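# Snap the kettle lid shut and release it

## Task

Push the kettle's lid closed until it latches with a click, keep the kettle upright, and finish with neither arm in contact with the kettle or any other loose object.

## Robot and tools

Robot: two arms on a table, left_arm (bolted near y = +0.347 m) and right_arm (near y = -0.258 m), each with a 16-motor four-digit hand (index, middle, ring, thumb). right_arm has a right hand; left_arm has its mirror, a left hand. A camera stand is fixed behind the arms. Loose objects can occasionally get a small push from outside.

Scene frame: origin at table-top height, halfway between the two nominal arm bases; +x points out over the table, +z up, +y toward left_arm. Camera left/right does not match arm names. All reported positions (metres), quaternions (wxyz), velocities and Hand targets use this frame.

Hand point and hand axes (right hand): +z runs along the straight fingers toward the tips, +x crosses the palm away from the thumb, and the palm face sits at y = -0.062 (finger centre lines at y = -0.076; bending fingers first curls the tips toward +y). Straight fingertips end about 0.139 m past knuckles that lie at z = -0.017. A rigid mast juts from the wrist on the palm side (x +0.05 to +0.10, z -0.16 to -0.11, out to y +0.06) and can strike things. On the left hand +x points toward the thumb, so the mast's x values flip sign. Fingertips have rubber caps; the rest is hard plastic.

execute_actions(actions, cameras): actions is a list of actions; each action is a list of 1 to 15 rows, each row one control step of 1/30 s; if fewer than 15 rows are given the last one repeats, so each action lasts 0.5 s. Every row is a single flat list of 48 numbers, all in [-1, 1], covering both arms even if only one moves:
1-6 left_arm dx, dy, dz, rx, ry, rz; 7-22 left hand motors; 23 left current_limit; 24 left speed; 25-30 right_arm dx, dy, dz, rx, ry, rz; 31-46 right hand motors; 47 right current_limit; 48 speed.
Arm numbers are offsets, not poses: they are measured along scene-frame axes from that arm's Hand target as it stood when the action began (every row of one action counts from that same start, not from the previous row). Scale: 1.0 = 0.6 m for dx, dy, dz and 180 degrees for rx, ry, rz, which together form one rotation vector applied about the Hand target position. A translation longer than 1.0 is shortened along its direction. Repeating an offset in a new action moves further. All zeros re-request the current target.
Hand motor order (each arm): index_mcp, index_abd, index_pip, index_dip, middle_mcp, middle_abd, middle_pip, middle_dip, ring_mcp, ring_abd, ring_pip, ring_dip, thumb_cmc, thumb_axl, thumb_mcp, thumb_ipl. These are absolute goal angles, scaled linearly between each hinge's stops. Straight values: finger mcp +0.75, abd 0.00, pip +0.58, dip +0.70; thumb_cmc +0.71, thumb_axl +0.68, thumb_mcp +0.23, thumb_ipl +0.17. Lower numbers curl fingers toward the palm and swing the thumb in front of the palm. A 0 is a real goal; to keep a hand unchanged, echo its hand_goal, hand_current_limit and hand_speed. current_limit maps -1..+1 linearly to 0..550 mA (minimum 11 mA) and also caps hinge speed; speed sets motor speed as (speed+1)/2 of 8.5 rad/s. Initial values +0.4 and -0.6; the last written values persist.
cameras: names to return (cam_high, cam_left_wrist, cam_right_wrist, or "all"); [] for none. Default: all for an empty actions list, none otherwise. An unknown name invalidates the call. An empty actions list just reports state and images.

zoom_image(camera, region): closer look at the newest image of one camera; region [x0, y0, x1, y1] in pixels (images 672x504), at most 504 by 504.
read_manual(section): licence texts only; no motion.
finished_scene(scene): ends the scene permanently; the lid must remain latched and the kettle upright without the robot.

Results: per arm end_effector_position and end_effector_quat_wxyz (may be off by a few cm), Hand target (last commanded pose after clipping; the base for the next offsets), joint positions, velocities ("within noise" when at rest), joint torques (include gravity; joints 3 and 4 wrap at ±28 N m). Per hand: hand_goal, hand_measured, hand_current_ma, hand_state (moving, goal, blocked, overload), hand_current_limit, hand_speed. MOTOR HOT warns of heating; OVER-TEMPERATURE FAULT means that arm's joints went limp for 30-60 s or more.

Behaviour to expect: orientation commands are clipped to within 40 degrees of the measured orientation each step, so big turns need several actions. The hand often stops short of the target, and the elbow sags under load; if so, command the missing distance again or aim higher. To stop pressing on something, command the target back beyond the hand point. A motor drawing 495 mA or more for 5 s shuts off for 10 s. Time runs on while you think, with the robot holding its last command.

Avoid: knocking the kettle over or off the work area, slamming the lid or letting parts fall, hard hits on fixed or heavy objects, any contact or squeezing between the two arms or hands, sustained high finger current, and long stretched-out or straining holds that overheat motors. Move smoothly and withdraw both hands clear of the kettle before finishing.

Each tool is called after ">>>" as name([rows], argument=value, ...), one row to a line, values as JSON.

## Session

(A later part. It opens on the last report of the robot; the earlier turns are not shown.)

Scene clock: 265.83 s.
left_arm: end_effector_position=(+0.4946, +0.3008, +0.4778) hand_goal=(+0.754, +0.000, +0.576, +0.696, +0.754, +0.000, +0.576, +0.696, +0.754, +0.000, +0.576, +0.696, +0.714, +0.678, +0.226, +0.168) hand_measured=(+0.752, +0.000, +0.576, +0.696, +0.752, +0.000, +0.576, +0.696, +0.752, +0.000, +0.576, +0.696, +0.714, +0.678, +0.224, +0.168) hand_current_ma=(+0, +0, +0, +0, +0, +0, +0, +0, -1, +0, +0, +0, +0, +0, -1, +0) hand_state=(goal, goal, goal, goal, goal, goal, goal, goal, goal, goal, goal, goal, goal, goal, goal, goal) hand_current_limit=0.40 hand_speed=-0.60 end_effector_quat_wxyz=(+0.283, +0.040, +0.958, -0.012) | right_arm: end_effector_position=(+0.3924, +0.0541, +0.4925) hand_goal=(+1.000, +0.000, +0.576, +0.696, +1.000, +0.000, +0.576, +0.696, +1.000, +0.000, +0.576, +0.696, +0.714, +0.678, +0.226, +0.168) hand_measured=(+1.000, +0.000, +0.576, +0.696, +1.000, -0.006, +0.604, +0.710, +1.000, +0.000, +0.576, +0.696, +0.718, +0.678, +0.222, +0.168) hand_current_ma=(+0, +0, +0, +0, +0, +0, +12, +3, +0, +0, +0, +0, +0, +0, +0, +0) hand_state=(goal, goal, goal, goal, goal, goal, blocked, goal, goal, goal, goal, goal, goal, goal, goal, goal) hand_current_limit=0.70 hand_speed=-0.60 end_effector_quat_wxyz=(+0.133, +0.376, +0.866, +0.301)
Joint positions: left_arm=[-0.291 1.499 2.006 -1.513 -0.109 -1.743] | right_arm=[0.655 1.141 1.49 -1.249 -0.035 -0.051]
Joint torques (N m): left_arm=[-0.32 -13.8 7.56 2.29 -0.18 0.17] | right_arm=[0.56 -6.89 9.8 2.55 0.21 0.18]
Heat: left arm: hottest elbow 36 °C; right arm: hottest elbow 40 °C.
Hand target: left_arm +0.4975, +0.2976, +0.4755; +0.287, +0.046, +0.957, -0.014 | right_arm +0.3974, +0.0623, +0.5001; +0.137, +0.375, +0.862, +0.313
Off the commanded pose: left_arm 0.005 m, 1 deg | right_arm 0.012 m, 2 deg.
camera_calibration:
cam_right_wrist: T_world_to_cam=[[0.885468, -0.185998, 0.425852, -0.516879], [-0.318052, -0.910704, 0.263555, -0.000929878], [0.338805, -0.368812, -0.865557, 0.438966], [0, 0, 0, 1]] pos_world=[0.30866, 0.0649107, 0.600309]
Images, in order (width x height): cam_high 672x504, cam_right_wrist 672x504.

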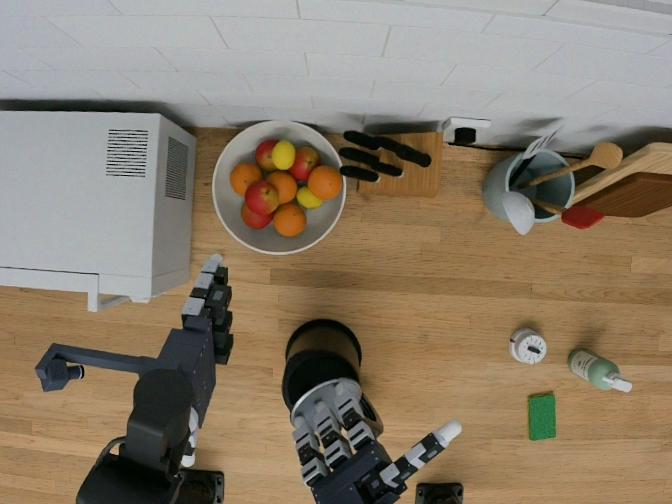

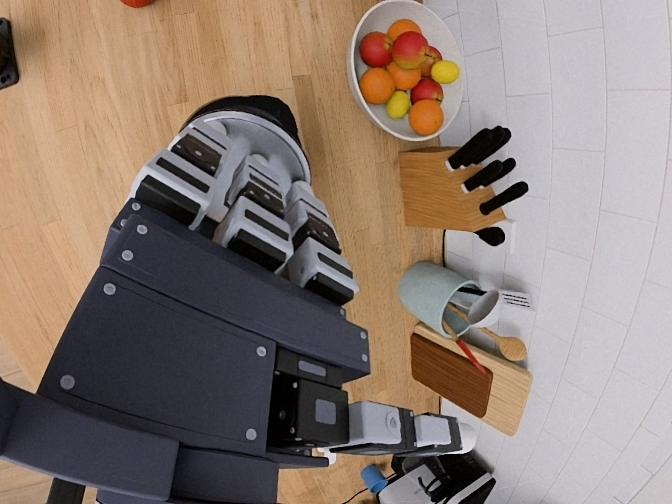

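>>> execute_actions([
  [[0,0,0,0,0,0,0.754,0,0.576,0.696,0.754,0,0.576,0.696,0.754,0,0.576,0.696,0.714,0.678,0.226,0.168,0.4,-0.6,0.023,0.019,-0.042,0,0,0,1,0,0.576,0.696,1,0,0.576,0.696,1,0,0.576,0.696,0.714,0.678,0.226,0.168,0.7,-0.6]],
  [[0,0,0,0,0,0,0.754,0,0.576,0.696,0.754,0,0.576,0.696,0.754,0,0.576,0.696,0.714,0.678,0.226,0.168,0.4,-0.6,0.010,0.008,-0.05,0,0,0,1,0,0.576,0.696,1,0,0.576,0.696,1,0,0.576,0.696,0.714,0.678,0.226,0.168,0.7,-0.6]],
], cameras=["cam_high","cam_right_wrist"])

>>> zoom_image(camera="cam_high", region=[260, 300, 440, 504])

>>> zoom_image(camera="cam_right_wrist", region=[120, 50, 380, 270])

Scene clock: 276.03 s.
left_arm: end_effector_position=(+0.4946, +0.3008, +0.4778) hand_goal=(+0.754, +0.000, +0.576, +0.696, +0.754, +0.000, +0.576, +0.696, +0.754, +0.000, +0.576, +0.696, +0.714, +0.678, +0.226, +0.168) hand_measured=(+0.752, +0.000, +0.576, +0.696, +0.752, +0.000, +0.576, +0.696, +0.752, +0.000, +0.576, +0.696, +0.714, +0.678, +0.224, +0.168) hand_current_ma=(+0, +0, +0, +0, +0, +0, +0, +0, -1, +0, +0, +0, +0, +0, -1, +0) hand_state=(goal, goal, goal, goal, goal, goal, goal, goal, goal, goal, goal, goal, goal, goal, goal, goal) hand_current_limit=0.40 hand_speed=-0.60 end_effector_quat_wxyz=(+0.283, +0.040, +0.958, -0.012) | right_arm: end_effector_position=(+0.4124, +0.0705, +0.4628) hand_goal=(+1.000, +0.000, +0.576, +0.696, +1.000, +0.000, +0.576, +0.696, +1.000, +0.000, +0.576, +0.696, +0.714, +0.678, +0.226, +0.168) hand_measured=(+1.000, +0.000, +0.576, +0.696, +1.000, -0.006, +0.582, +0.698, +1.000, +0.000, +0.576, +0.696, +0.718, +0.678, +0.222, +0.168) hand_current_ma=(+0, +0, +0, +0, +0, +0, +0, +0, +0, +0, +0, +0, +0, +0, +0, +0) hand_state=(goal, goal, goal, goal, goal, goal, goal, goal, goal, goal, goal, goal, goal, goal, goal, goal) hand_current_limit=0.70 hand_speed=-0.60 end_effector_quat_wxyz=(+0.143, +0.372, +0.859, +0.321)
Joint positions: left_arm=[-0.291 1.499 2.006 -1.513 -0.109 -1.743] | right_arm=[0.655 1.16 1.394 -1.088 -0.035 -0.051]
Joint torques (N m): left_arm=[0.09 -13.39 7.61 2.41 -0.19 0.18] | right_arm=[0.56 -7.06 7.66 2.56 0.2 0.17]
Heat: left arm: hottest elbow 37 °C; right arm: hottest elbow 39 °C.
Hand target: left_arm +0.4975, +0.2976, +0.4755; +0.287, +0.046, +0.957, -0.014 | right_arm +0.4171, +0.0785, +0.4450; +0.137, +0.374, +0.862, +0.313
Off the commanded pose: left_arm 0.005 m, 1 deg | right_arm 0.020 m, 1 deg.
camera_calibration:
cam_right_wrist: T_world_to_cam=[[0.86975, -0.198944, 0.451615, -0.523374], [-0.326777, -0.917937, 0.224963, 0.0501756], [0.369799, -0.343239, -0.863386, 0.397052], [0, 0, 0, 1]] pos_world=[0.324771, 0.0782196, 0.567885]
Images, in order (width x height): cam_high 672x504, cam_right_wrist 672x504.

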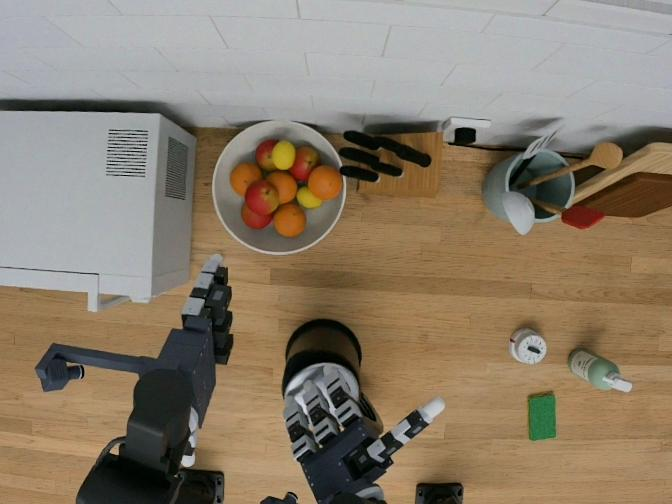

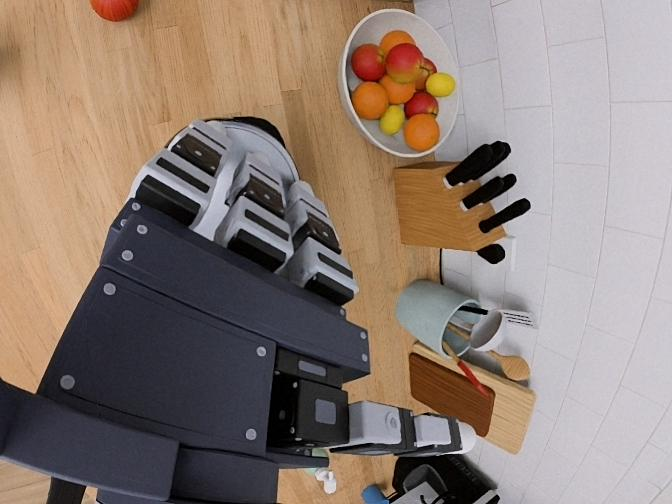

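Scaled by 2.471 from the camera's 672x504 image, which has a finer 960x720 frame.

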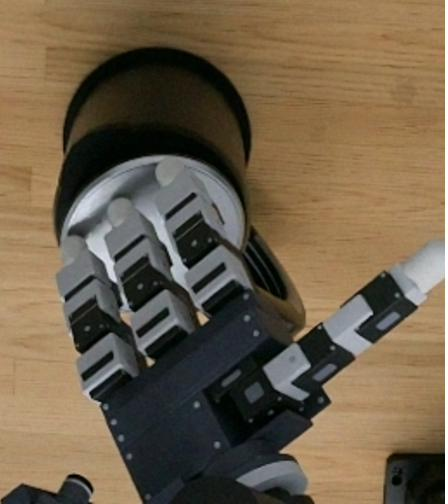

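Scaled by 1.938 from the camera's 672x504 image, which has a finer 960x720 frame.

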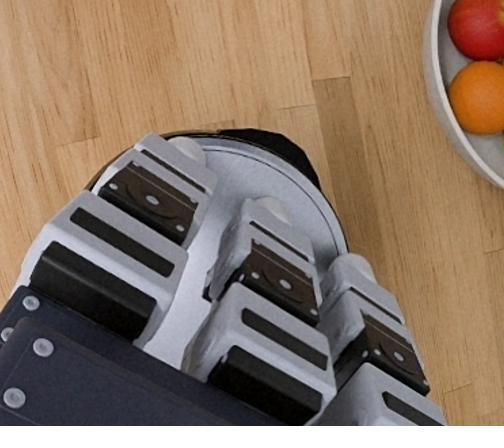

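>>> execute_actions([
  [[0,0,0,0,0,0,0.754,0,0.576,0.696,0.754,0,0.576,0.696,0.754,0,0.576,0.696,0.714,0.678,0.226,0.168,0.4,-0.6,-0.02,-0.017,-0.045,0,0,0,1,0,0.576,0.696,1,0,0.576,0.696,1,0,0.576,0.696,0.714,0.678,0.226,0.168,0.7,-0.6]],
  [[0,0,0,0,0,0,0.754,0,0.576,0.696,0.754,0,0.576,0.696,0.754,0,0.576,0.696,0.714,0.678,0.226,0.168,0.4,-0.6,-0.003,-0.003,-0.035,0,0,0,1,0,0.576,0.696,1,0,0.576,0.696,1,0,0.576,0.696,0.714,0.678,0.226,0.168,0.7,-0.6]],
], cameras=["cam_high","cam_right_wrist"])

>>> zoom_image(camera="cam_high", region=[260, 300, 440, 504])

>>> zoom_image(camera="cam_right_wrist", region=[120, 50, 380, 270])

Scene clock: 285.17 s.
left_arm: end_effector_position=(+0.4946, +0.3008, +0.4778) hand_goal=(+0.754, +0.000, +0.576, +0.696, +0.754, +0.000, +0.576, +0.696, +0.754, +0.000, +0.576, +0.696, +0.714, +0.678, +0.226, +0.168) hand_measured=(+0.752, +0.000, +0.576, +0.696, +0.752, +0.000, +0.576, +0.696, +0.752, +0.000, +0.576, +0.696, +0.714, +0.678, +0.224, +0.168) hand_current_ma=(+0, +0, +0, +0, +0, +0, +0, +0, -1, +0, +0, +0, +0, +0, -1, +0) hand_state=(goal, goal, goal, goal, goal, goal, goal, goal, goal, goal, goal, goal, goal, goal, goal, goal) hand_current_limit=0.40 hand_speed=-0.60 end_effector_quat_wxyz=(+0.283, +0.040, +0.958, -0.012) | right_arm: end_effector_position=(+0.4035, +0.0628, +0.4346) hand_goal=(+1.000, +0.000, +0.576, +0.696, +1.000, +0.000, +0.576, +0.696, +1.000, +0.000, +0.576, +0.696, +0.714, +0.678, +0.226, +0.168) hand_measured=(+1.000, +0.000, +0.576, +0.696, +0.970, -0.002, +0.558, +0.688, +0.980, +0.002, +0.566, +0.690, +0.718, +0.678, +0.222, +0.168) hand_current_ma=(+0, +0, +0, +0, -16, +0, -6, -1, -6, +0, -2, +0, +0, +0, +0, +0) hand_state=(goal, goal, goal, goal, blocked, goal, goal, goal, goal, goal, goal, goal, goal, goal, goal, goal) hand_current_limit=0.70 hand_speed=-0.60 end_effector_quat_wxyz=(+0.153, +0.370, +0.850, +0.342)
Joint positions: left_arm=[-0.291 1.499 2.006 -1.513 -0.109 -1.743] | right_arm=[0.655 1.094 1.24 -0.95 -0.035 -0.047]
Joint torques (N m): left_arm=[-0.03 -13.33 7.72 2.45 -0.18 0.23] | right_arm=[0.38 -6.12 6.46 1.33 0.18 0.12]
Heat: left arm: hottest elbow 37 °C; right arm: hottest elbow 38 °C.
Hand target: left_arm +0.4975, +0.2976, +0.4755; +0.287, +0.046, +0.957, -0.014 | right_arm +0.4033, +0.0664, +0.3970; +0.137, +0.375, +0.862, +0.313
Off the commanded pose: left_arm 0.005 m, 1 deg | right_arm 0.038 m, 4 deg.
camera_calibration:
cam_right_wrist: T_world_to_cam=[[0.852022, -0.21665, 0.476573, -0.507043], [-0.336636, -0.923912, 0.181831, 0.0696099], [0.400917, -0.315356, -0.860126, 0.35759], [0, 0, 0, 1]] pos_world=[0.312081, 0.0672307, 0.536558]
Images, in order (width x height): cam_high 672x504, cam_right_wrist 672x504.

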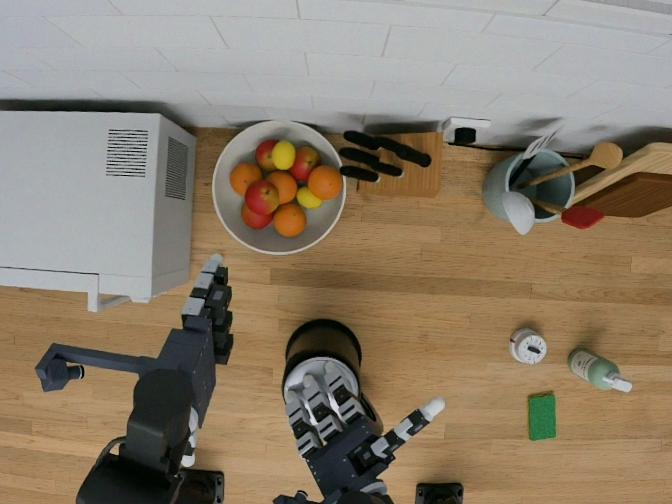

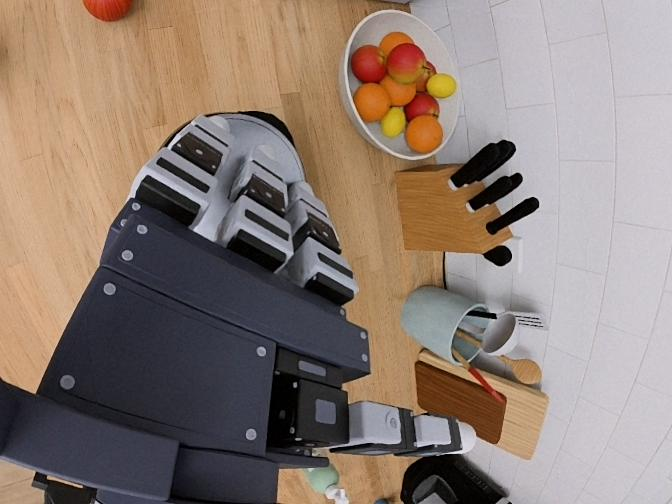

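Scaled by 2.471 from the camera's 672x504 image, which has a finer 960x720 frame.

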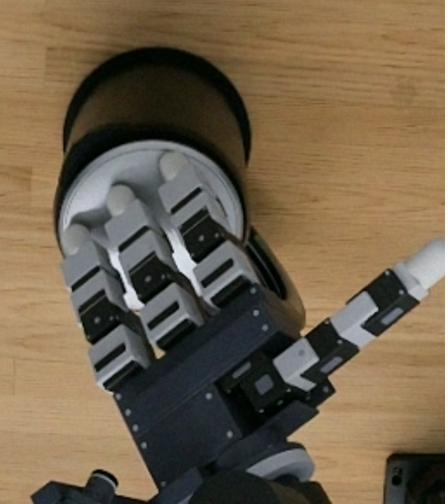

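Scaled by 1.938 from the camera's 672x504 image, which has a finer 960x720 frame.

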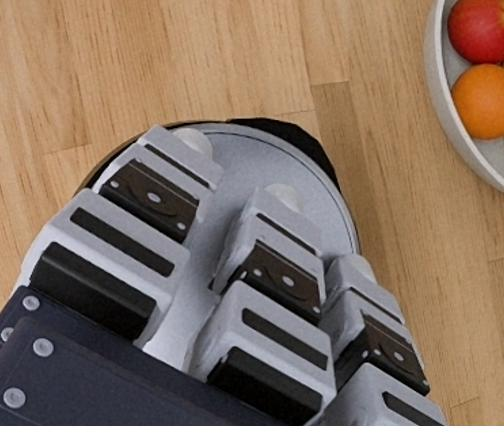

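>>> execute_actions([
  [[0,0,0,0,0,0,0.754,0,0.576,0.696,0.754,0,0.576,0.696,0.754,0,0.576,0.696,0.714,0.678,0.226,0.168,0.4,-0.6,0,0,-0.04,0,0,0,1,0,0.576,0.696,1,0,0.576,0.696,1,0,0.576,0.696,0.714,0.678,0.226,0.168,0.7,-0.6]],
  [[0,0,0,0,0,0,0.754,0,0.576,0.696,0.754,0,0.576,0.696,0.754,0,0.576,0.696,0.714,0.678,0.226,0.168,0.4,-0.6,0,0,-0.03,0,0,0,1,0,0.576,0.696,1,0,0.576,0.696,1,0,0.576,0.696,0.714,0.678,0.226,0.168,0.7,-0.6]],
], cameras=["cam_high","cam_right_wrist"])

>>> zoom_image(camera="cam_high", region=[260, 300, 440, 504])

>>> zoom_image(camera="cam_right_wrist", region=[120, 50, 380, 270])

Scene clock: 290.73 s.
left_arm: end_effector_position=(+0.4946, +0.3008, +0.4778) hand_goal=(+0.754, +0.000, +0.576, +0.696, +0.754, +0.000, +0.576, +0.696, +0.754, +0.000, +0.576, +0.696, +0.714, +0.678, +0.226, +0.168) hand_measured=(+0.752, +0.000, +0.576, +0.696, +0.752, +0.000, +0.576, +0.696, +0.752, +0.000, +0.576, +0.696, +0.714, +0.678, +0.224, +0.168) hand_current_ma=(+0, +0, +0, +0, +0, +0, +0, +0, -1, +0, +0, +0, +0, +0, -1, +0) hand_state=(goal, goal, goal, goal, goal, goal, goal, goal, goal, goal, goal, goal, goal, goal, goal, goal) hand_current_limit=0.40 hand_speed=-0.60 end_effector_quat_wxyz=(+0.283, +0.040, +0.958, -0.012) | right_arm: end_effector_position=(+0.3977, +0.0581, +0.4225) hand_goal=(+1.000, +0.000, +0.576, +0.696, +1.000, +0.000, +0.576, +0.696, +1.000, +0.000, +0.576, +0.696, +0.714, +0.678, +0.226, +0.168) hand_measured=(+1.000, +0.000, +0.576, +0.696, +0.976, -0.002, +0.560, +0.690, +0.982, +0.002, +0.566, +0.690, +0.720, +0.678, +0.222, +0.168) hand_current_ma=(+0, +0, +0, +0, -11, +0, -4, -1, -6, +0, -2, +0, +1, +0, +0, +0) hand_state=(goal, goal, goal, goal, blocked, goal, goal, goal, goal, goal, goal, goal, goal, goal, goal, goal) hand_current_limit=0.70 hand_speed=-0.60 end_effector_quat_wxyz=(+0.165, +0.365, +0.840, +0.365)
Joint positions: left_arm=[-0.291 1.499 2.006 -1.513 -0.109 -1.743] | right_arm=[0.655 1.05 1.142 -0.839 -0.035 -0.047]
Joint torques (N m): left_arm=[0.38 -13.16 8.02 2.28 -0.15 0.17] | right_arm=[0.38 -3.02 5.19 1.13 0.2 0.11]
Heat: left arm: hottest elbow 37 °C; right arm: hottest elbow 37 °C.
Hand target: left_arm +0.4975, +0.2976, +0.4755; +0.287, +0.046, +0.957, -0.014 | right_arm +0.4033, +0.0665, +0.3550; +0.137, +0.374, +0.862, +0.313
Off the commanded pose: left_arm 0.005 m, 1 deg | right_arm 0.068 m, 7 deg.
camera_calibration:
cam_right_wrist: T_world_to_cam=[[0.830502, -0.234808, 0.505105, -0.499757], [-0.343609, -0.929677, 0.132789, 0.0894261], [0.438405, -0.28384, -0.852781, 0.32819], [0, 0, 0, 1]] pos_world=[0.301897, 0.0589438, 0.520429]
Images, in order (width x height): cam_high 672x504, cam_right_wrist 672x504.

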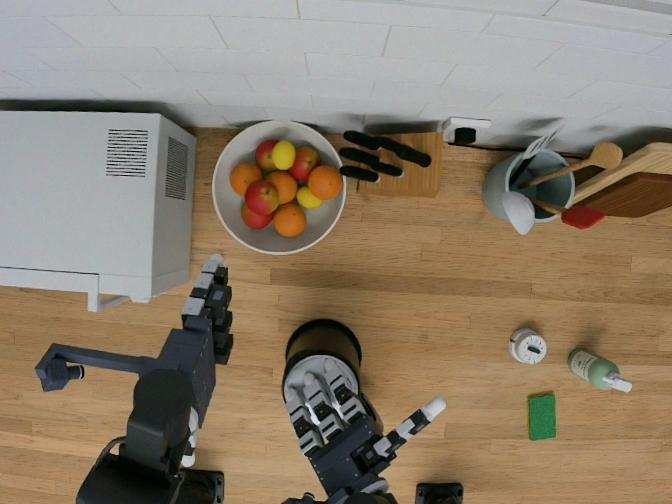

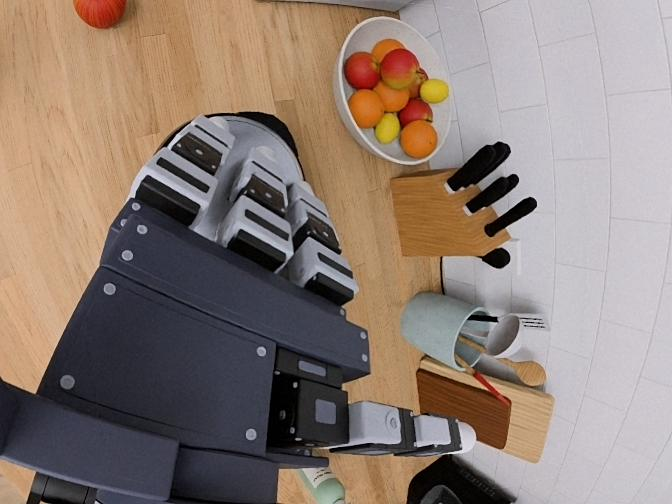

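Scaled by 2.471 from the camera's 672x504 image, which has a finer 960x720 frame.

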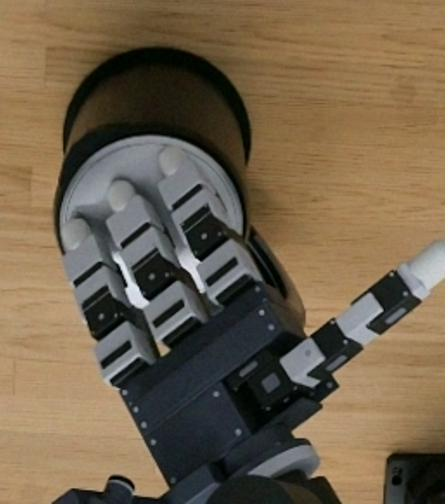

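Scaled by 1.938 from the camera's 672x504 image, which has a finer 960x720 frame.

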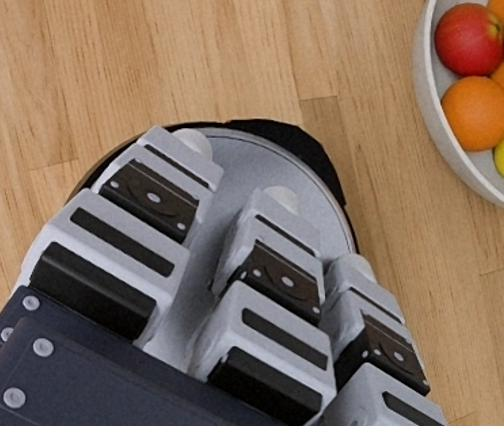

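>>> execute_actions([
  [[0,0,0,0,0,0,0.754,0,0.576,0.696,0.754,0,0.576,0.696,0.754,0,0.576,0.696,0.714,0.678,0.226,0.168,0.4,-0.6,0,0,-0.05,0,0,0,1,0,0.576,0.696,1,0,0.576,0.696,1,0,0.576,0.696,0.714,0.678,0.226,0.168,0.8,-0.6]],
], cameras=["cam_high","cam_right_wrist"])

>>> zoom_image(camera="cam_high", region=[260, 320, 400, 460])

>>> zoom_image(camera="cam_right_wrist", region=[120, 50, 380, 270])

Scene clock: 302.13 s.
left_arm: end_effector_position=(+0.4946, +0.3008, +0.4778) hand_goal=(+0.754, +0.000, +0.576, +0.696, +0.754, +0.000, +0.576, +0.696, +0.754, +0.000, +0.576, +0.696, +0.714, +0.678, +0.226, +0.168) hand_measured=(+0.752, +0.000, +0.576, +0.696, +0.752, +0.000, +0.576, +0.696, +0.752, +0.000, +0.576, +0.696, +0.714, +0.678, +0.224, +0.168) hand_current_ma=(+0, +0, +0, +0, +0, +0, +0, +0, -1, +0, +0, +0, +0, +0, -1, +0) hand_state=(goal, goal, goal, goal, goal, goal, goal, goal, goal, goal, goal, goal, goal, goal, goal, goal) hand_current_limit=0.40 hand_speed=-0.60 end_effector_quat_wxyz=(+0.283, +0.040, +0.958, -0.012) | right_arm: end_effector_position=(+0.3928, +0.0541, +0.4171) hand_goal=(+1.000, +0.000, +0.576, +0.696, +1.000, +0.000, +0.576, +0.696, +1.000, +0.000, +0.576, +0.696, +0.714, +0.678, +0.226, +0.168) hand_measured=(+1.000, +0.000, +0.578, +0.698, +0.976, -0.002, +0.562, +0.692, +0.982, +0.002, +0.566, +0.692, +0.720, +0.678, +0.222, +0.168) hand_current_ma=(+0, +0, +0, +0, -10, +0, -3, +0, -5, +0, -2, +0, +1, +0, +0, +0) hand_state=(goal, goal, goal, goal, blocked, goal, goal, goal, goal, goal, goal, goal, goal, goal, goal, goal) hand_current_limit=0.80 hand_speed=-0.60 end_effector_quat_wxyz=(+0.175, +0.361, +0.832, +0.384)
Joint positions: left_arm=[-0.291 1.499 2.006 -1.513 -0.109 -1.743] | right_arm=[0.655 1.016 1.076 -0.76 -0.035 -0.047]
Joint torques (N m): left_arm=[-0.85 -13.98 7.94 2.47 -0.18 0.21] | right_arm=[0.5 -0.44 4.23 0.91 0.21 0.11]
Heat: left arm: hottest elbow 37 °C; right arm: hottest elbow 36 °C.
Hand target: left_arm +0.4975, +0.2976, +0.4755; +0.287, +0.046, +0.957, -0.014 | right_arm +0.4033, +0.0665, +0.3251; +0.137, +0.375, +0.862, +0.313
Off the commanded pose: left_arm 0.005 m, 1 deg | right_arm 0.093 m, 10 deg.
camera_calibration:
cam_right_wrist: T_world_to_cam=[[0.811983, -0.250357, 0.527261, -0.495097], [-0.347591, -0.933099, 0.0922318, 0.103359], [0.468896, -0.258162, -0.844683, 0.307801], [0, 0, 0, 1]] pos_world=[0.293611, 0.0519554, 0.511507]
Images, in order (width x height): cam_high 672x504, cam_right_wrist 672x504.

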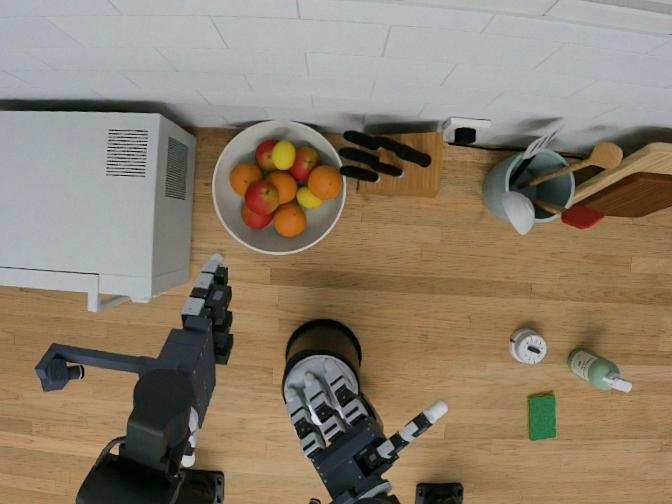

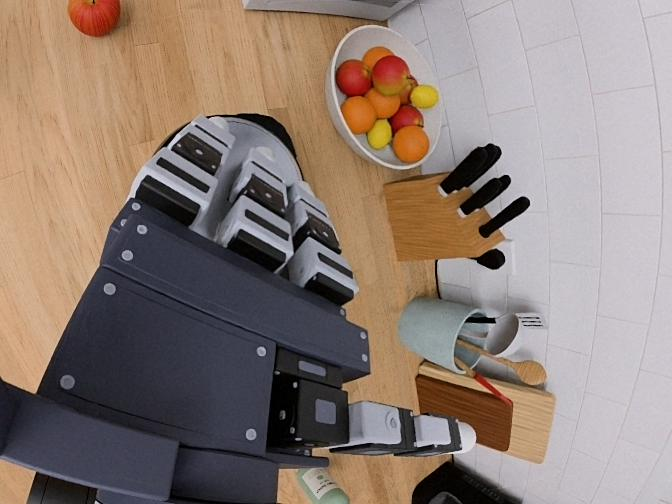

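Scaled by 3.600 from the camera's 672x504 image, which has a finer 960x720 frame.

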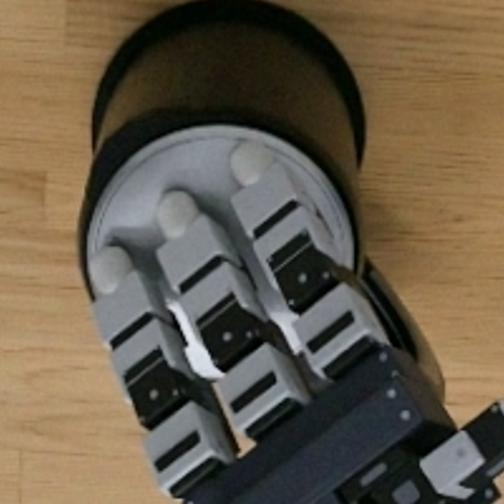

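Scaled by 1.938 from the camera's 672x504 image, which has a finer 960x720 frame.

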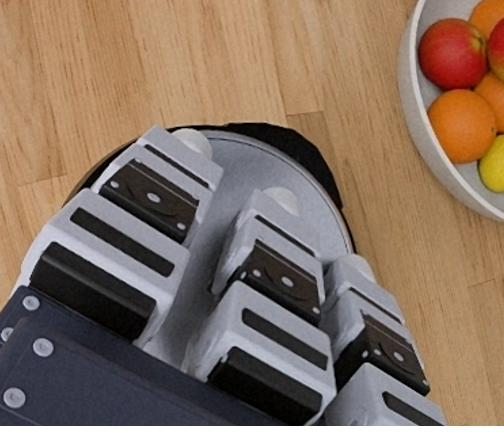

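>>> execute_actions([
  [[0,0,0,0,0,0,0.754,0,0.576,0.696,0.754,0,0.576,0.696,0.754,0,0.576,0.696,0.714,0.678,0.226,0.168,0.4,-0.6,0,0,-0.08,0,0,0,1,0,0.576,0.696,1,0,0.576,0.696,1,0,0.576,0.696,0.714,0.678,0.226,0.168,0.8,-0.6]],
  [[0,0,0,0,0,0,0.754,0,0.576,0.696,0.754,0,0.576,0.696,0.754,0,0.576,0.696,0.714,0.678,0.226,0.168,0.4,-0.6,0,0,-0.08,0,0,0,1,0,0.576,0.696,1,0,0.576,0.696,1,0,0.576,0.696,0.714,0.678,0.226,0.168,0.8,-0.6]],
], cameras=["cam_high","cam_right_wrist"])

>>> zoom_image(camera="cam_high", region=[260, 320, 400, 460])

>>> zoom_image(camera="cam_right_wrist", region=[120, 50, 380, 270])

Scene clock: 312.53 s.
left_arm: end_effector_position=(+0.4946, +0.3008, +0.4778) hand_goal=(+0.754, +0.000, +0.576, +0.696, +0.754, +0.000, +0.576, +0.696, +0.754, +0.000, +0.576, +0.696, +0.714, +0.678, +0.226, +0.168) hand_measured=(+0.752, +0.000, +0.576, +0.696, +0.752, +0.000, +0.576, +0.696, +0.752, +0.000, +0.576, +0.696, +0.714, +0.678, +0.224, +0.168) hand_current_ma=(+0, +0, +0, +0, +0, +0, +0, +0, -1, +0, +0, +0, +0, +0, -1, +0) hand_state=(goal, goal, goal, goal, goal, goal, goal, goal, goal, goal, goal, goal, goal, goal, goal, goal) hand_current_limit=0.40 hand_speed=-0.60 end_effector_quat_wxyz=(+0.283, +0.040, +0.958, -0.012) | right_arm: end_effector_position=(+0.3861, +0.0488, +0.3940) hand_goal=(+1.000, +0.000, +0.576, +0.696, +1.000, +0.000, +0.576, +0.696, +1.000, +0.000, +0.576, +0.696, +0.714, +0.678, +0.226, +0.168) hand_measured=(+0.968, +0.000, +0.556, +0.686, +0.944, +0.000, +0.544, +0.688, +0.948, +0.000, +0.548, +0.682, +0.720, +0.678, +0.222, +0.168) hand_current_ma=(-18, +0, -7, -1, -52, +0, -15, -1, -46, +0, -12, -4, +1, +0, +0, +0) hand_state=(blocked, goal, blocked, goal, blocked, goal, blocked, goal, blocked, goal, blocked, goal, goal, goal, goal, goal) hand_current_limit=0.80 hand_speed=-0.60 end_effector_quat_wxyz=(+0.204, +0.346, +0.801, +0.444)
Joint positions: left_arm=[-0.291 1.499 2.006 -1.513 -0.109 -1.743] | right_arm=[0.655 0.961 0.885 -0.475 -0.037 -0.046]
Joint torques (N m): left_arm=[0.97 -13.63 7.83 2.39 -0.23 0.14] | right_arm=[0.5 4.89 1.46 -0.85 0.29 0.08]
Heat: left arm: hottest elbow 37 °C; right arm: hottest elbow 35 °C.
Hand target: left_arm +0.4975, +0.2976, +0.4755; +0.287, +0.046, +0.957, -0.014 | right_arm +0.4033, +0.0665, +0.2291; +0.137, +0.375, +0.862, +0.313
Off the commanded pose: left_arm 0.005 m, 1 deg | right_arm 0.167 m, 18 deg.
camera_calibration:
cam_right_wrist: T_world_to_cam=[[0.74867, -0.303147, 0.589572, -0.476225], [-0.350031, -0.936015, -0.0367923, 0.150138], [0.563002, -0.178824, -0.806877, 0.235041], [0, 0, 0, 1]] pos_world=[0.27676, 0.0381961, 0.475942]
Images, in order (width x height): cam_high 672x504, cam_right_wrist 672x504.

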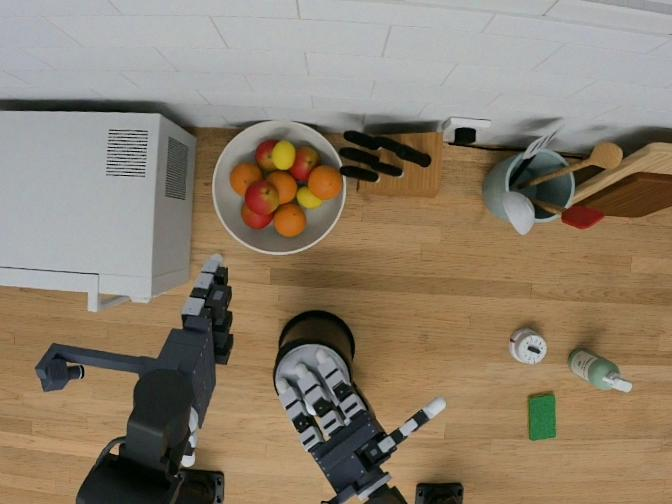

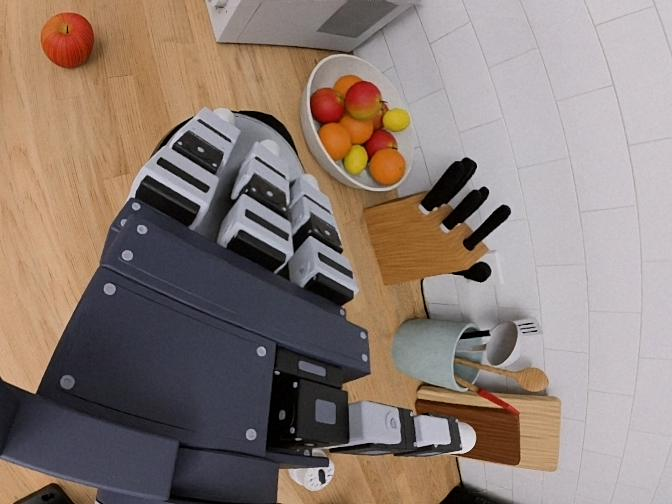

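Scaled by 3.600 from the camera's 672x504 image, which has a finer 960x720 frame.

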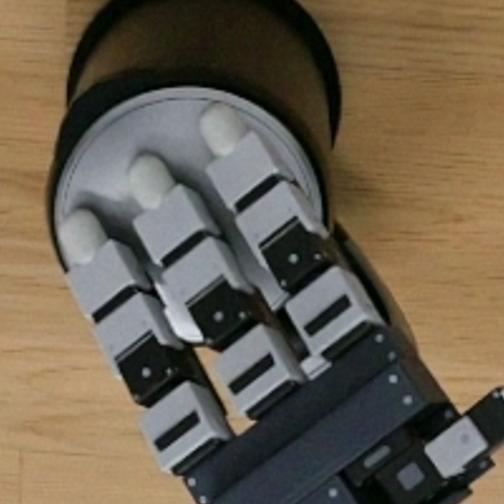

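Scaled by 1.938 from the camera's 672x504 image, which has a finer 960x720 frame.

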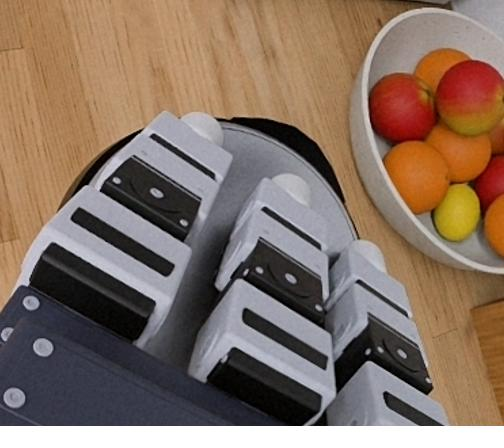

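>>> execute_actions([
  [[0,0,0,0,0,0,0.754,0,0.576,0.696,0.754,0,0.576,0.696,0.754,0,0.576,0.696,0.714,0.678,0.226,0.168,0.4,-0.6,-0.01,-0.01,0.25,0,0,0,1,0,0.576,0.696,1,0,0.576,0.696,1,0,0.576,0.696,0.714,0.678,0.226,0.168,0.7,-0.6]],
  [[0,0,0,0,0,0,0.754,0,0.576,0.696,0.754,0,0.576,0.696,0.754,0,0.576,0.696,0.714,0.678,0.226,0.168,0.4,-0.6,-0.06,-0.06,0.23,0,0,0,1,0,0.576,0.696,1,0,0.576,0.696,1,0,0.576,0.696,0.714,0.678,0.226,0.168,0.7,-0.6]],
  [[0,0,0,0,0,0,0.754,0,0.576,0.696,0.754,0,0.576,0.696,0.754,0,0.576,0.696,0.714,0.678,0.226,0.168,0.4,-0.6,-0.12,-0.12,0,0,0,0,1,0,0.576,0.696,1,0,0.576,0.696,1,0,0.576,0.696,0.714,0.678,0.226,0.168,0.7,-0.6]],
], cameras=["all"])

>>> zoom_image(camera="cam_high", region=[250, 290, 410, 450])

>>> zoom_image(camera="cam_right_wrist", region=[140, 0, 400, 220])

>>> zoom_image(camera="cam_left_wrist", region=[200, 180, 320, 350])

Scene clock: 328.57 s.
left_arm: end_effector_position=(+0.4946, +0.3008, +0.4778) hand_goal=(+0.754, +0.000, +0.576, +0.696, +0.754, +0.000, +0.576, +0.696, +0.754, +0.000, +0.576, +0.696, +0.714, +0.678, +0.226, +0.168) hand_measured=(+0.752, +0.000, +0.576, +0.696, +0.752, +0.000, +0.576, +0.696, +0.752, +0.000, +0.576, +0.696, +0.714, +0.678, +0.224, +0.168) hand_current_ma=(+0, +0, +0, +0, +0, +0, +0, +0, -1, +0, +0, +0, +0, +0, -1, +0) hand_state=(goal, goal, goal, goal, goal, goal, goal, goal, goal, goal, goal, goal, goal, goal, goal, goal) hand_current_limit=0.40 hand_speed=-0.60 end_effector_quat_wxyz=(+0.283, +0.040, +0.958, -0.012) | right_arm: end_effector_position=(+0.2877, -0.0456, +0.5272) hand_goal=(+1.000, +0.000, +0.576, +0.696, +1.000, +0.000, +0.576, +0.696, +1.000, +0.000, +0.576, +0.696, +0.714, +0.678, +0.226, +0.168) hand_measured=(+1.000, +0.002, +0.574, +0.694, +1.000, +0.002, +0.574, +0.694, +1.000, +0.000, +0.574, +0.694, +0.722, +0.678, +0.222, +0.168) hand_current_ma=(+0, +0, +0, +0, +0, +0, +0, +0, +0, +0, +0, +0, +1, +0, +0, +0) hand_state=(goal, goal, goal, goal, goal, goal, goal, goal, goal, goal, goal, goal, goal, goal, goal, goal) hand_current_limit=0.70 hand_speed=-0.60 end_effector_quat_wxyz=(+0.141, +0.373, +0.858, +0.325)
Joint positions: left_arm=[-0.291 1.499 2.006 -1.513 -0.109 -1.743] | right_arm=[0.594 0.814 1.378 -1.414 -0.082 -0.092]
Joint torques (N m): left_arm=[0.15 -14.15 7.73 2.3 -0.19 0.17] | right_arm=[-0.97 -1.96 7.36 1.09 -0.01 0.03]
Heat: left arm: hottest elbow 37 °C; right arm: hottest elbow 33 °C.
Hand target: left_arm +0.4975, +0.2976, +0.4755; +0.287, +0.046, +0.957, -0.014 | right_arm +0.2894, -0.0476, +0.5171; +0.137, +0.375, +0.862, +0.313
Off the commanded pose: left_arm 0.005 m, 1 deg | right_arm 0.010 m, 1 deg.
camera_calibration:
cam_left_wrist: T_world_to_cam=[[0.624069, -0.629, 0.46357, -0.378559], [-0.77982, -0.464043, 0.420172, 0.269765], [-0.049172, -0.623718, -0.780101, 0.705783], [0, 0, 0, 1]] pos_world=[0.48132, 0.327279, 0.612723]
cam_right_wrist: T_world_to_cam=[[0.870253, -0.202907, 0.448874, -0.466052], [-0.325798, -0.920547, 0.215521, -0.107161], [0.369479, -0.333801, -0.867215, 0.461457], [0, 0, 0, 1]] pos_world=[0.200172, -0.039177, 0.632477]

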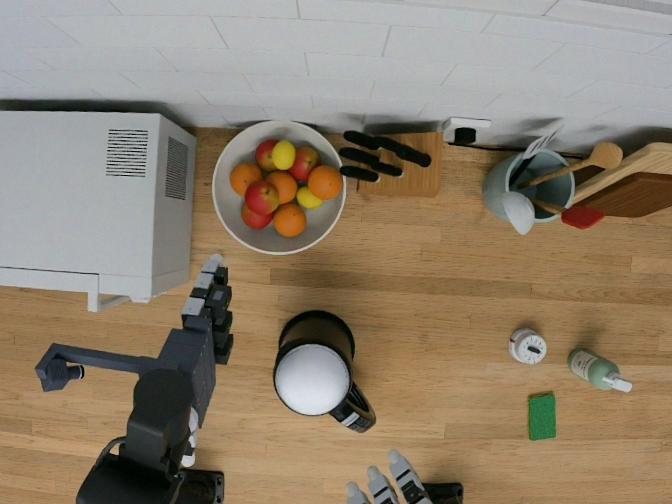

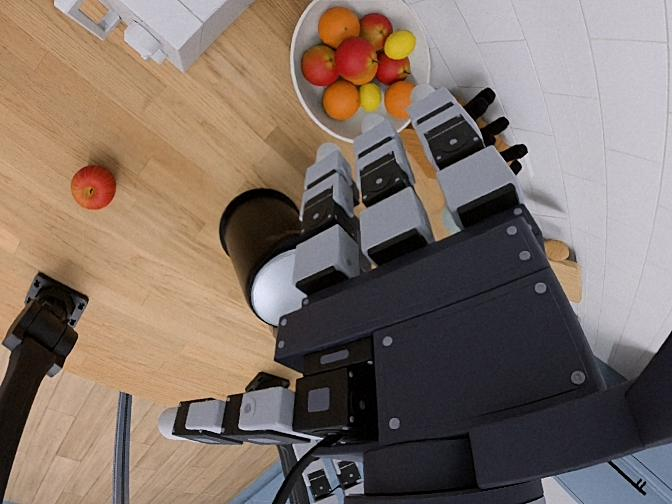

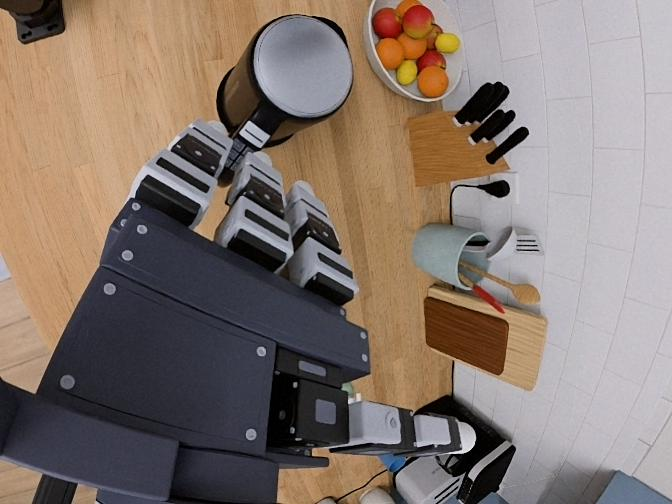

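Scaled by 3.150 from the camera's 672x504 image, which has a finer 960x720 frame.

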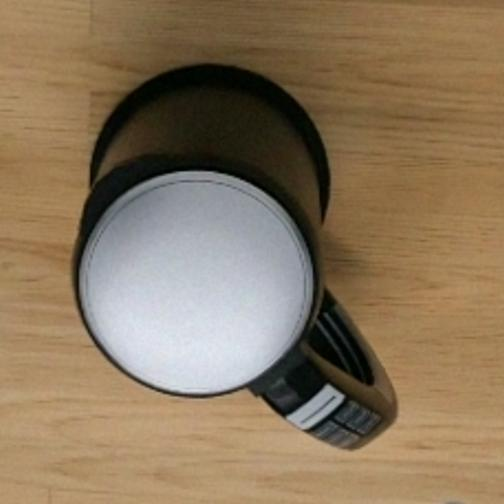

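Scaled by 1.938 from the camera's 672x504 image, which has a finer 960x720 frame.

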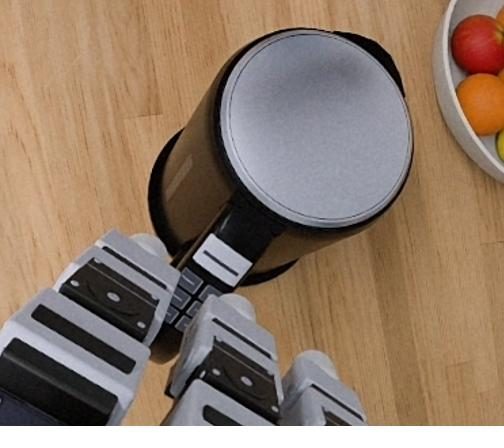

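Scaled by 2.965 from the camera's 672x504 image, which has a finer 960x720 frame.

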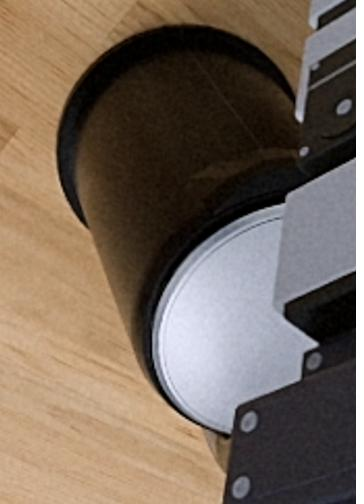

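>>> execute_actions([
  [[0,0,0,0,0,0,0.754,0,0.576,0.696,0.754,0,0.576,0.696,0.754,0,0.576,0.696,0.714,0.678,0.226,0.168,0.4,-0.6,0.167,0.15,-0.01,-0.0415,0.0445,0,1,0,0.576,0.696,1,0,0.576,0.696,1,0,0.576,0.696,0.714,0.678,0.226,0.168,0.8,-0.6]],
  [[0,0,0,0,0,0,0.754,0,0.576,0.696,0.754,0,0.576,0.696,0.754,0,0.576,0.696,0.714,0.678,0.226,0.168,0.4,-0.6,0.14,0.144,-0.067,-0.0415,0.0445,0,1,0,0.576,0.696,1,0,0.576,0.696,1,0,0.576,0.696,0.714,0.678,0.226,0.168,0.8,-0.6]],
  [[0,0,0,0,0,0,0.754,0,0.576,0.696,0.754,0,0.576,0.696,0.754,0,0.576,0.696,0.714,0.678,0.226,0.168,0.4,-0.6,0,0,-0.02,0,0,0,1,0,0.576,0.696,1,0,0.576,0.696,1,0,0.576,0.696,0.714,0.678,0.226,0.168,0.8,-0.6]],
], cameras=["cam_high","cam_right_wrist"])

>>> zoom_image(camera="cam_high", region=[250, 290, 410, 450])

>>> zoom_image(camera="cam_right_wrist", region=[120, 50, 380, 270])

Scene clock: 352.10 s.
left_arm: end_effector_position=(+0.4946, +0.3008, +0.4778) hand_goal=(+0.754, +0.000, +0.576, +0.696, +0.754, +0.000, +0.576, +0.696, +0.754, +0.000, +0.576, +0.696, +0.714, +0.678, +0.226, +0.168) hand_measured=(+0.752, +0.000, +0.576, +0.696, +0.752, +0.000, +0.576, +0.696, +0.752, +0.000, +0.576, +0.696, +0.714, +0.678, +0.224, +0.168) hand_current_ma=(+0, +0, +0, +0, +0, +0, +0, +0, -1, +0, +0, +0, +0, +0, -1, +0) hand_state=(goal, goal, goal, goal, goal, goal, goal, goal, goal, goal, goal, goal, goal, goal, goal, goal) hand_current_limit=0.40 hand_speed=-0.60 end_effector_quat_wxyz=(+0.283, +0.040, +0.958, -0.012) | right_arm: end_effector_position=(+0.4066, +0.0617, +0.4612) hand_goal=(+1.000, +0.000, +0.576, +0.696, +1.000, +0.000, +0.576, +0.696, +1.000, +0.000, +0.576, +0.696, +0.714, +0.678, +0.226, +0.168) hand_measured=(+0.998, +0.002, +0.574, +0.694, +0.998, +0.002, +0.574, +0.694, +0.998, +0.000, +0.576, +0.694, +0.716, +0.678, +0.222, +0.168) hand_current_ma=(+0, +0, +0, +0, +0, +0, +0, +0, +0, +0, +0, +0, +0, +0, +0, +0) hand_state=(goal, goal, goal, goal, goal, goal, goal, goal, goal, goal, goal, goal, goal, goal, goal, goal) hand_current_limit=0.80 hand_speed=-0.60 end_effector_quat_wxyz=(+0.087, +0.386, +0.899, +0.190)
Joint positions: left_arm=[-0.291 1.499 2.006 -1.513 -0.109 -1.743] | right_arm=[0.65 1.301 1.673 -1.522 -0.022 -0.072]
Joint torques (N m): left_arm=[-0.32 -14.27 8.09 2.32 -0.2 0.21] | right_arm=[-0.79 -9.7 7.27 1.51 0.15 0.09]
Heat: left arm: hottest elbow 37 °C; right arm: hottest elbow 33 °C.
Hand target: left_arm +0.4975, +0.2976, +0.4755; +0.287, +0.046, +0.957, -0.014 | right_arm +0.4122, +0.0606, +0.4540; +0.087, +0.389, +0.898, +0.188
Off the commanded pose: left_arm 0.005 m, 1 deg | right_arm 0.009 m, 0 deg.
led back after a hold (right arm): the arm was led back toward your command in small steps, so it may still be short of it.
pose unreachable (right arm): on one or more control steps of this call, first in action 1 (counted from 0), this arm could not follow its commanded pose, so it was not sent that pose on those steps. It may still have moved: this result reports where it is.
cause: moving toward the commanded pose would bring a part of the arm too close to another arm (a part of this arm just beyond joint 6 (wrist roll) and a part of the left arm just beyond its joint 5 (wrist yaw), at the place that arm is still heading or pushing toward).
camera_calibration:
cam_right_wrist: T_world_to_cam=[[0.950706, -0.117617, 0.286923, -0.481372], [-0.246504, -0.848013, 0.469158, -0.109064], [0.188134, -0.516759, -0.835204, 0.466325], [0, 0, 0, 1]] pos_world=[0.343027, 0.0918726, 0.578762]
Images, in order (width x height): cam_high 672x504, cam_right_wrist 672x504.

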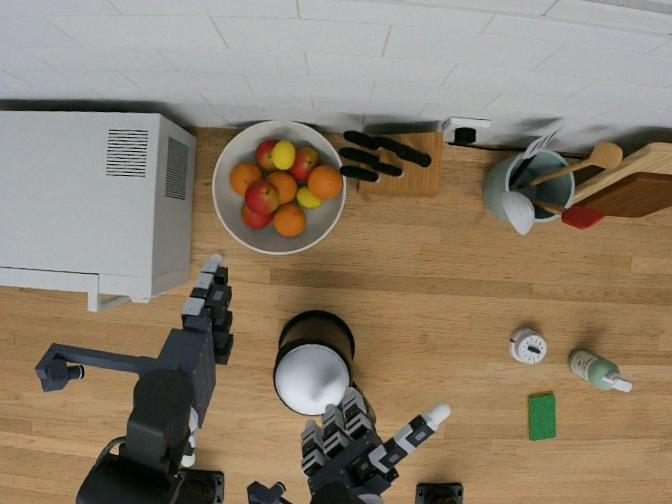

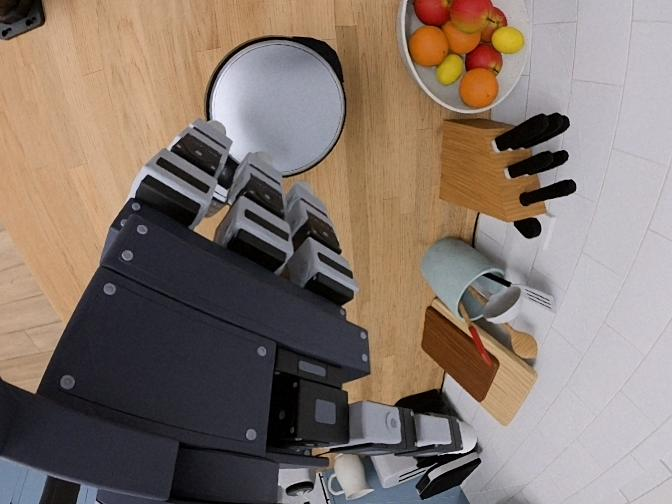

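Scaled by 3.150 from the camera's 672x504 image, which has a finer 960x720 frame.

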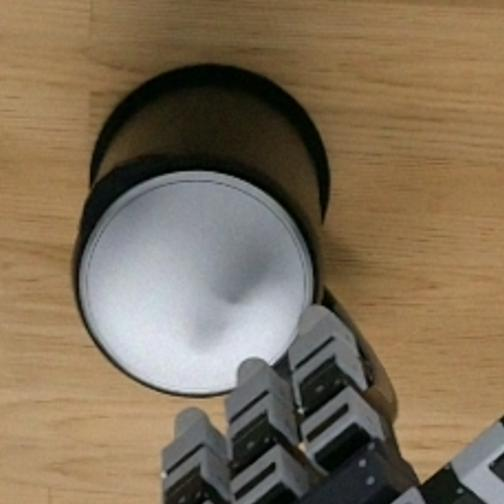

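Scaled by 1.938 from the camera's 672x504 image, which has a finer 960x720 frame.

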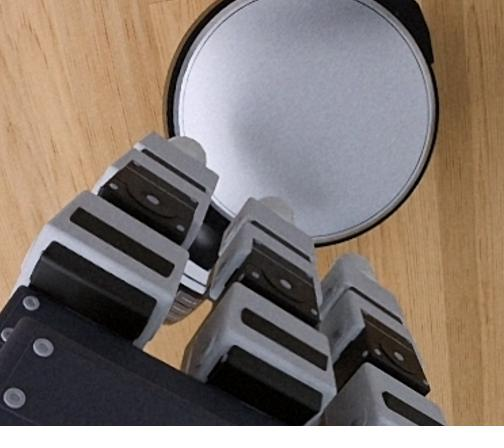

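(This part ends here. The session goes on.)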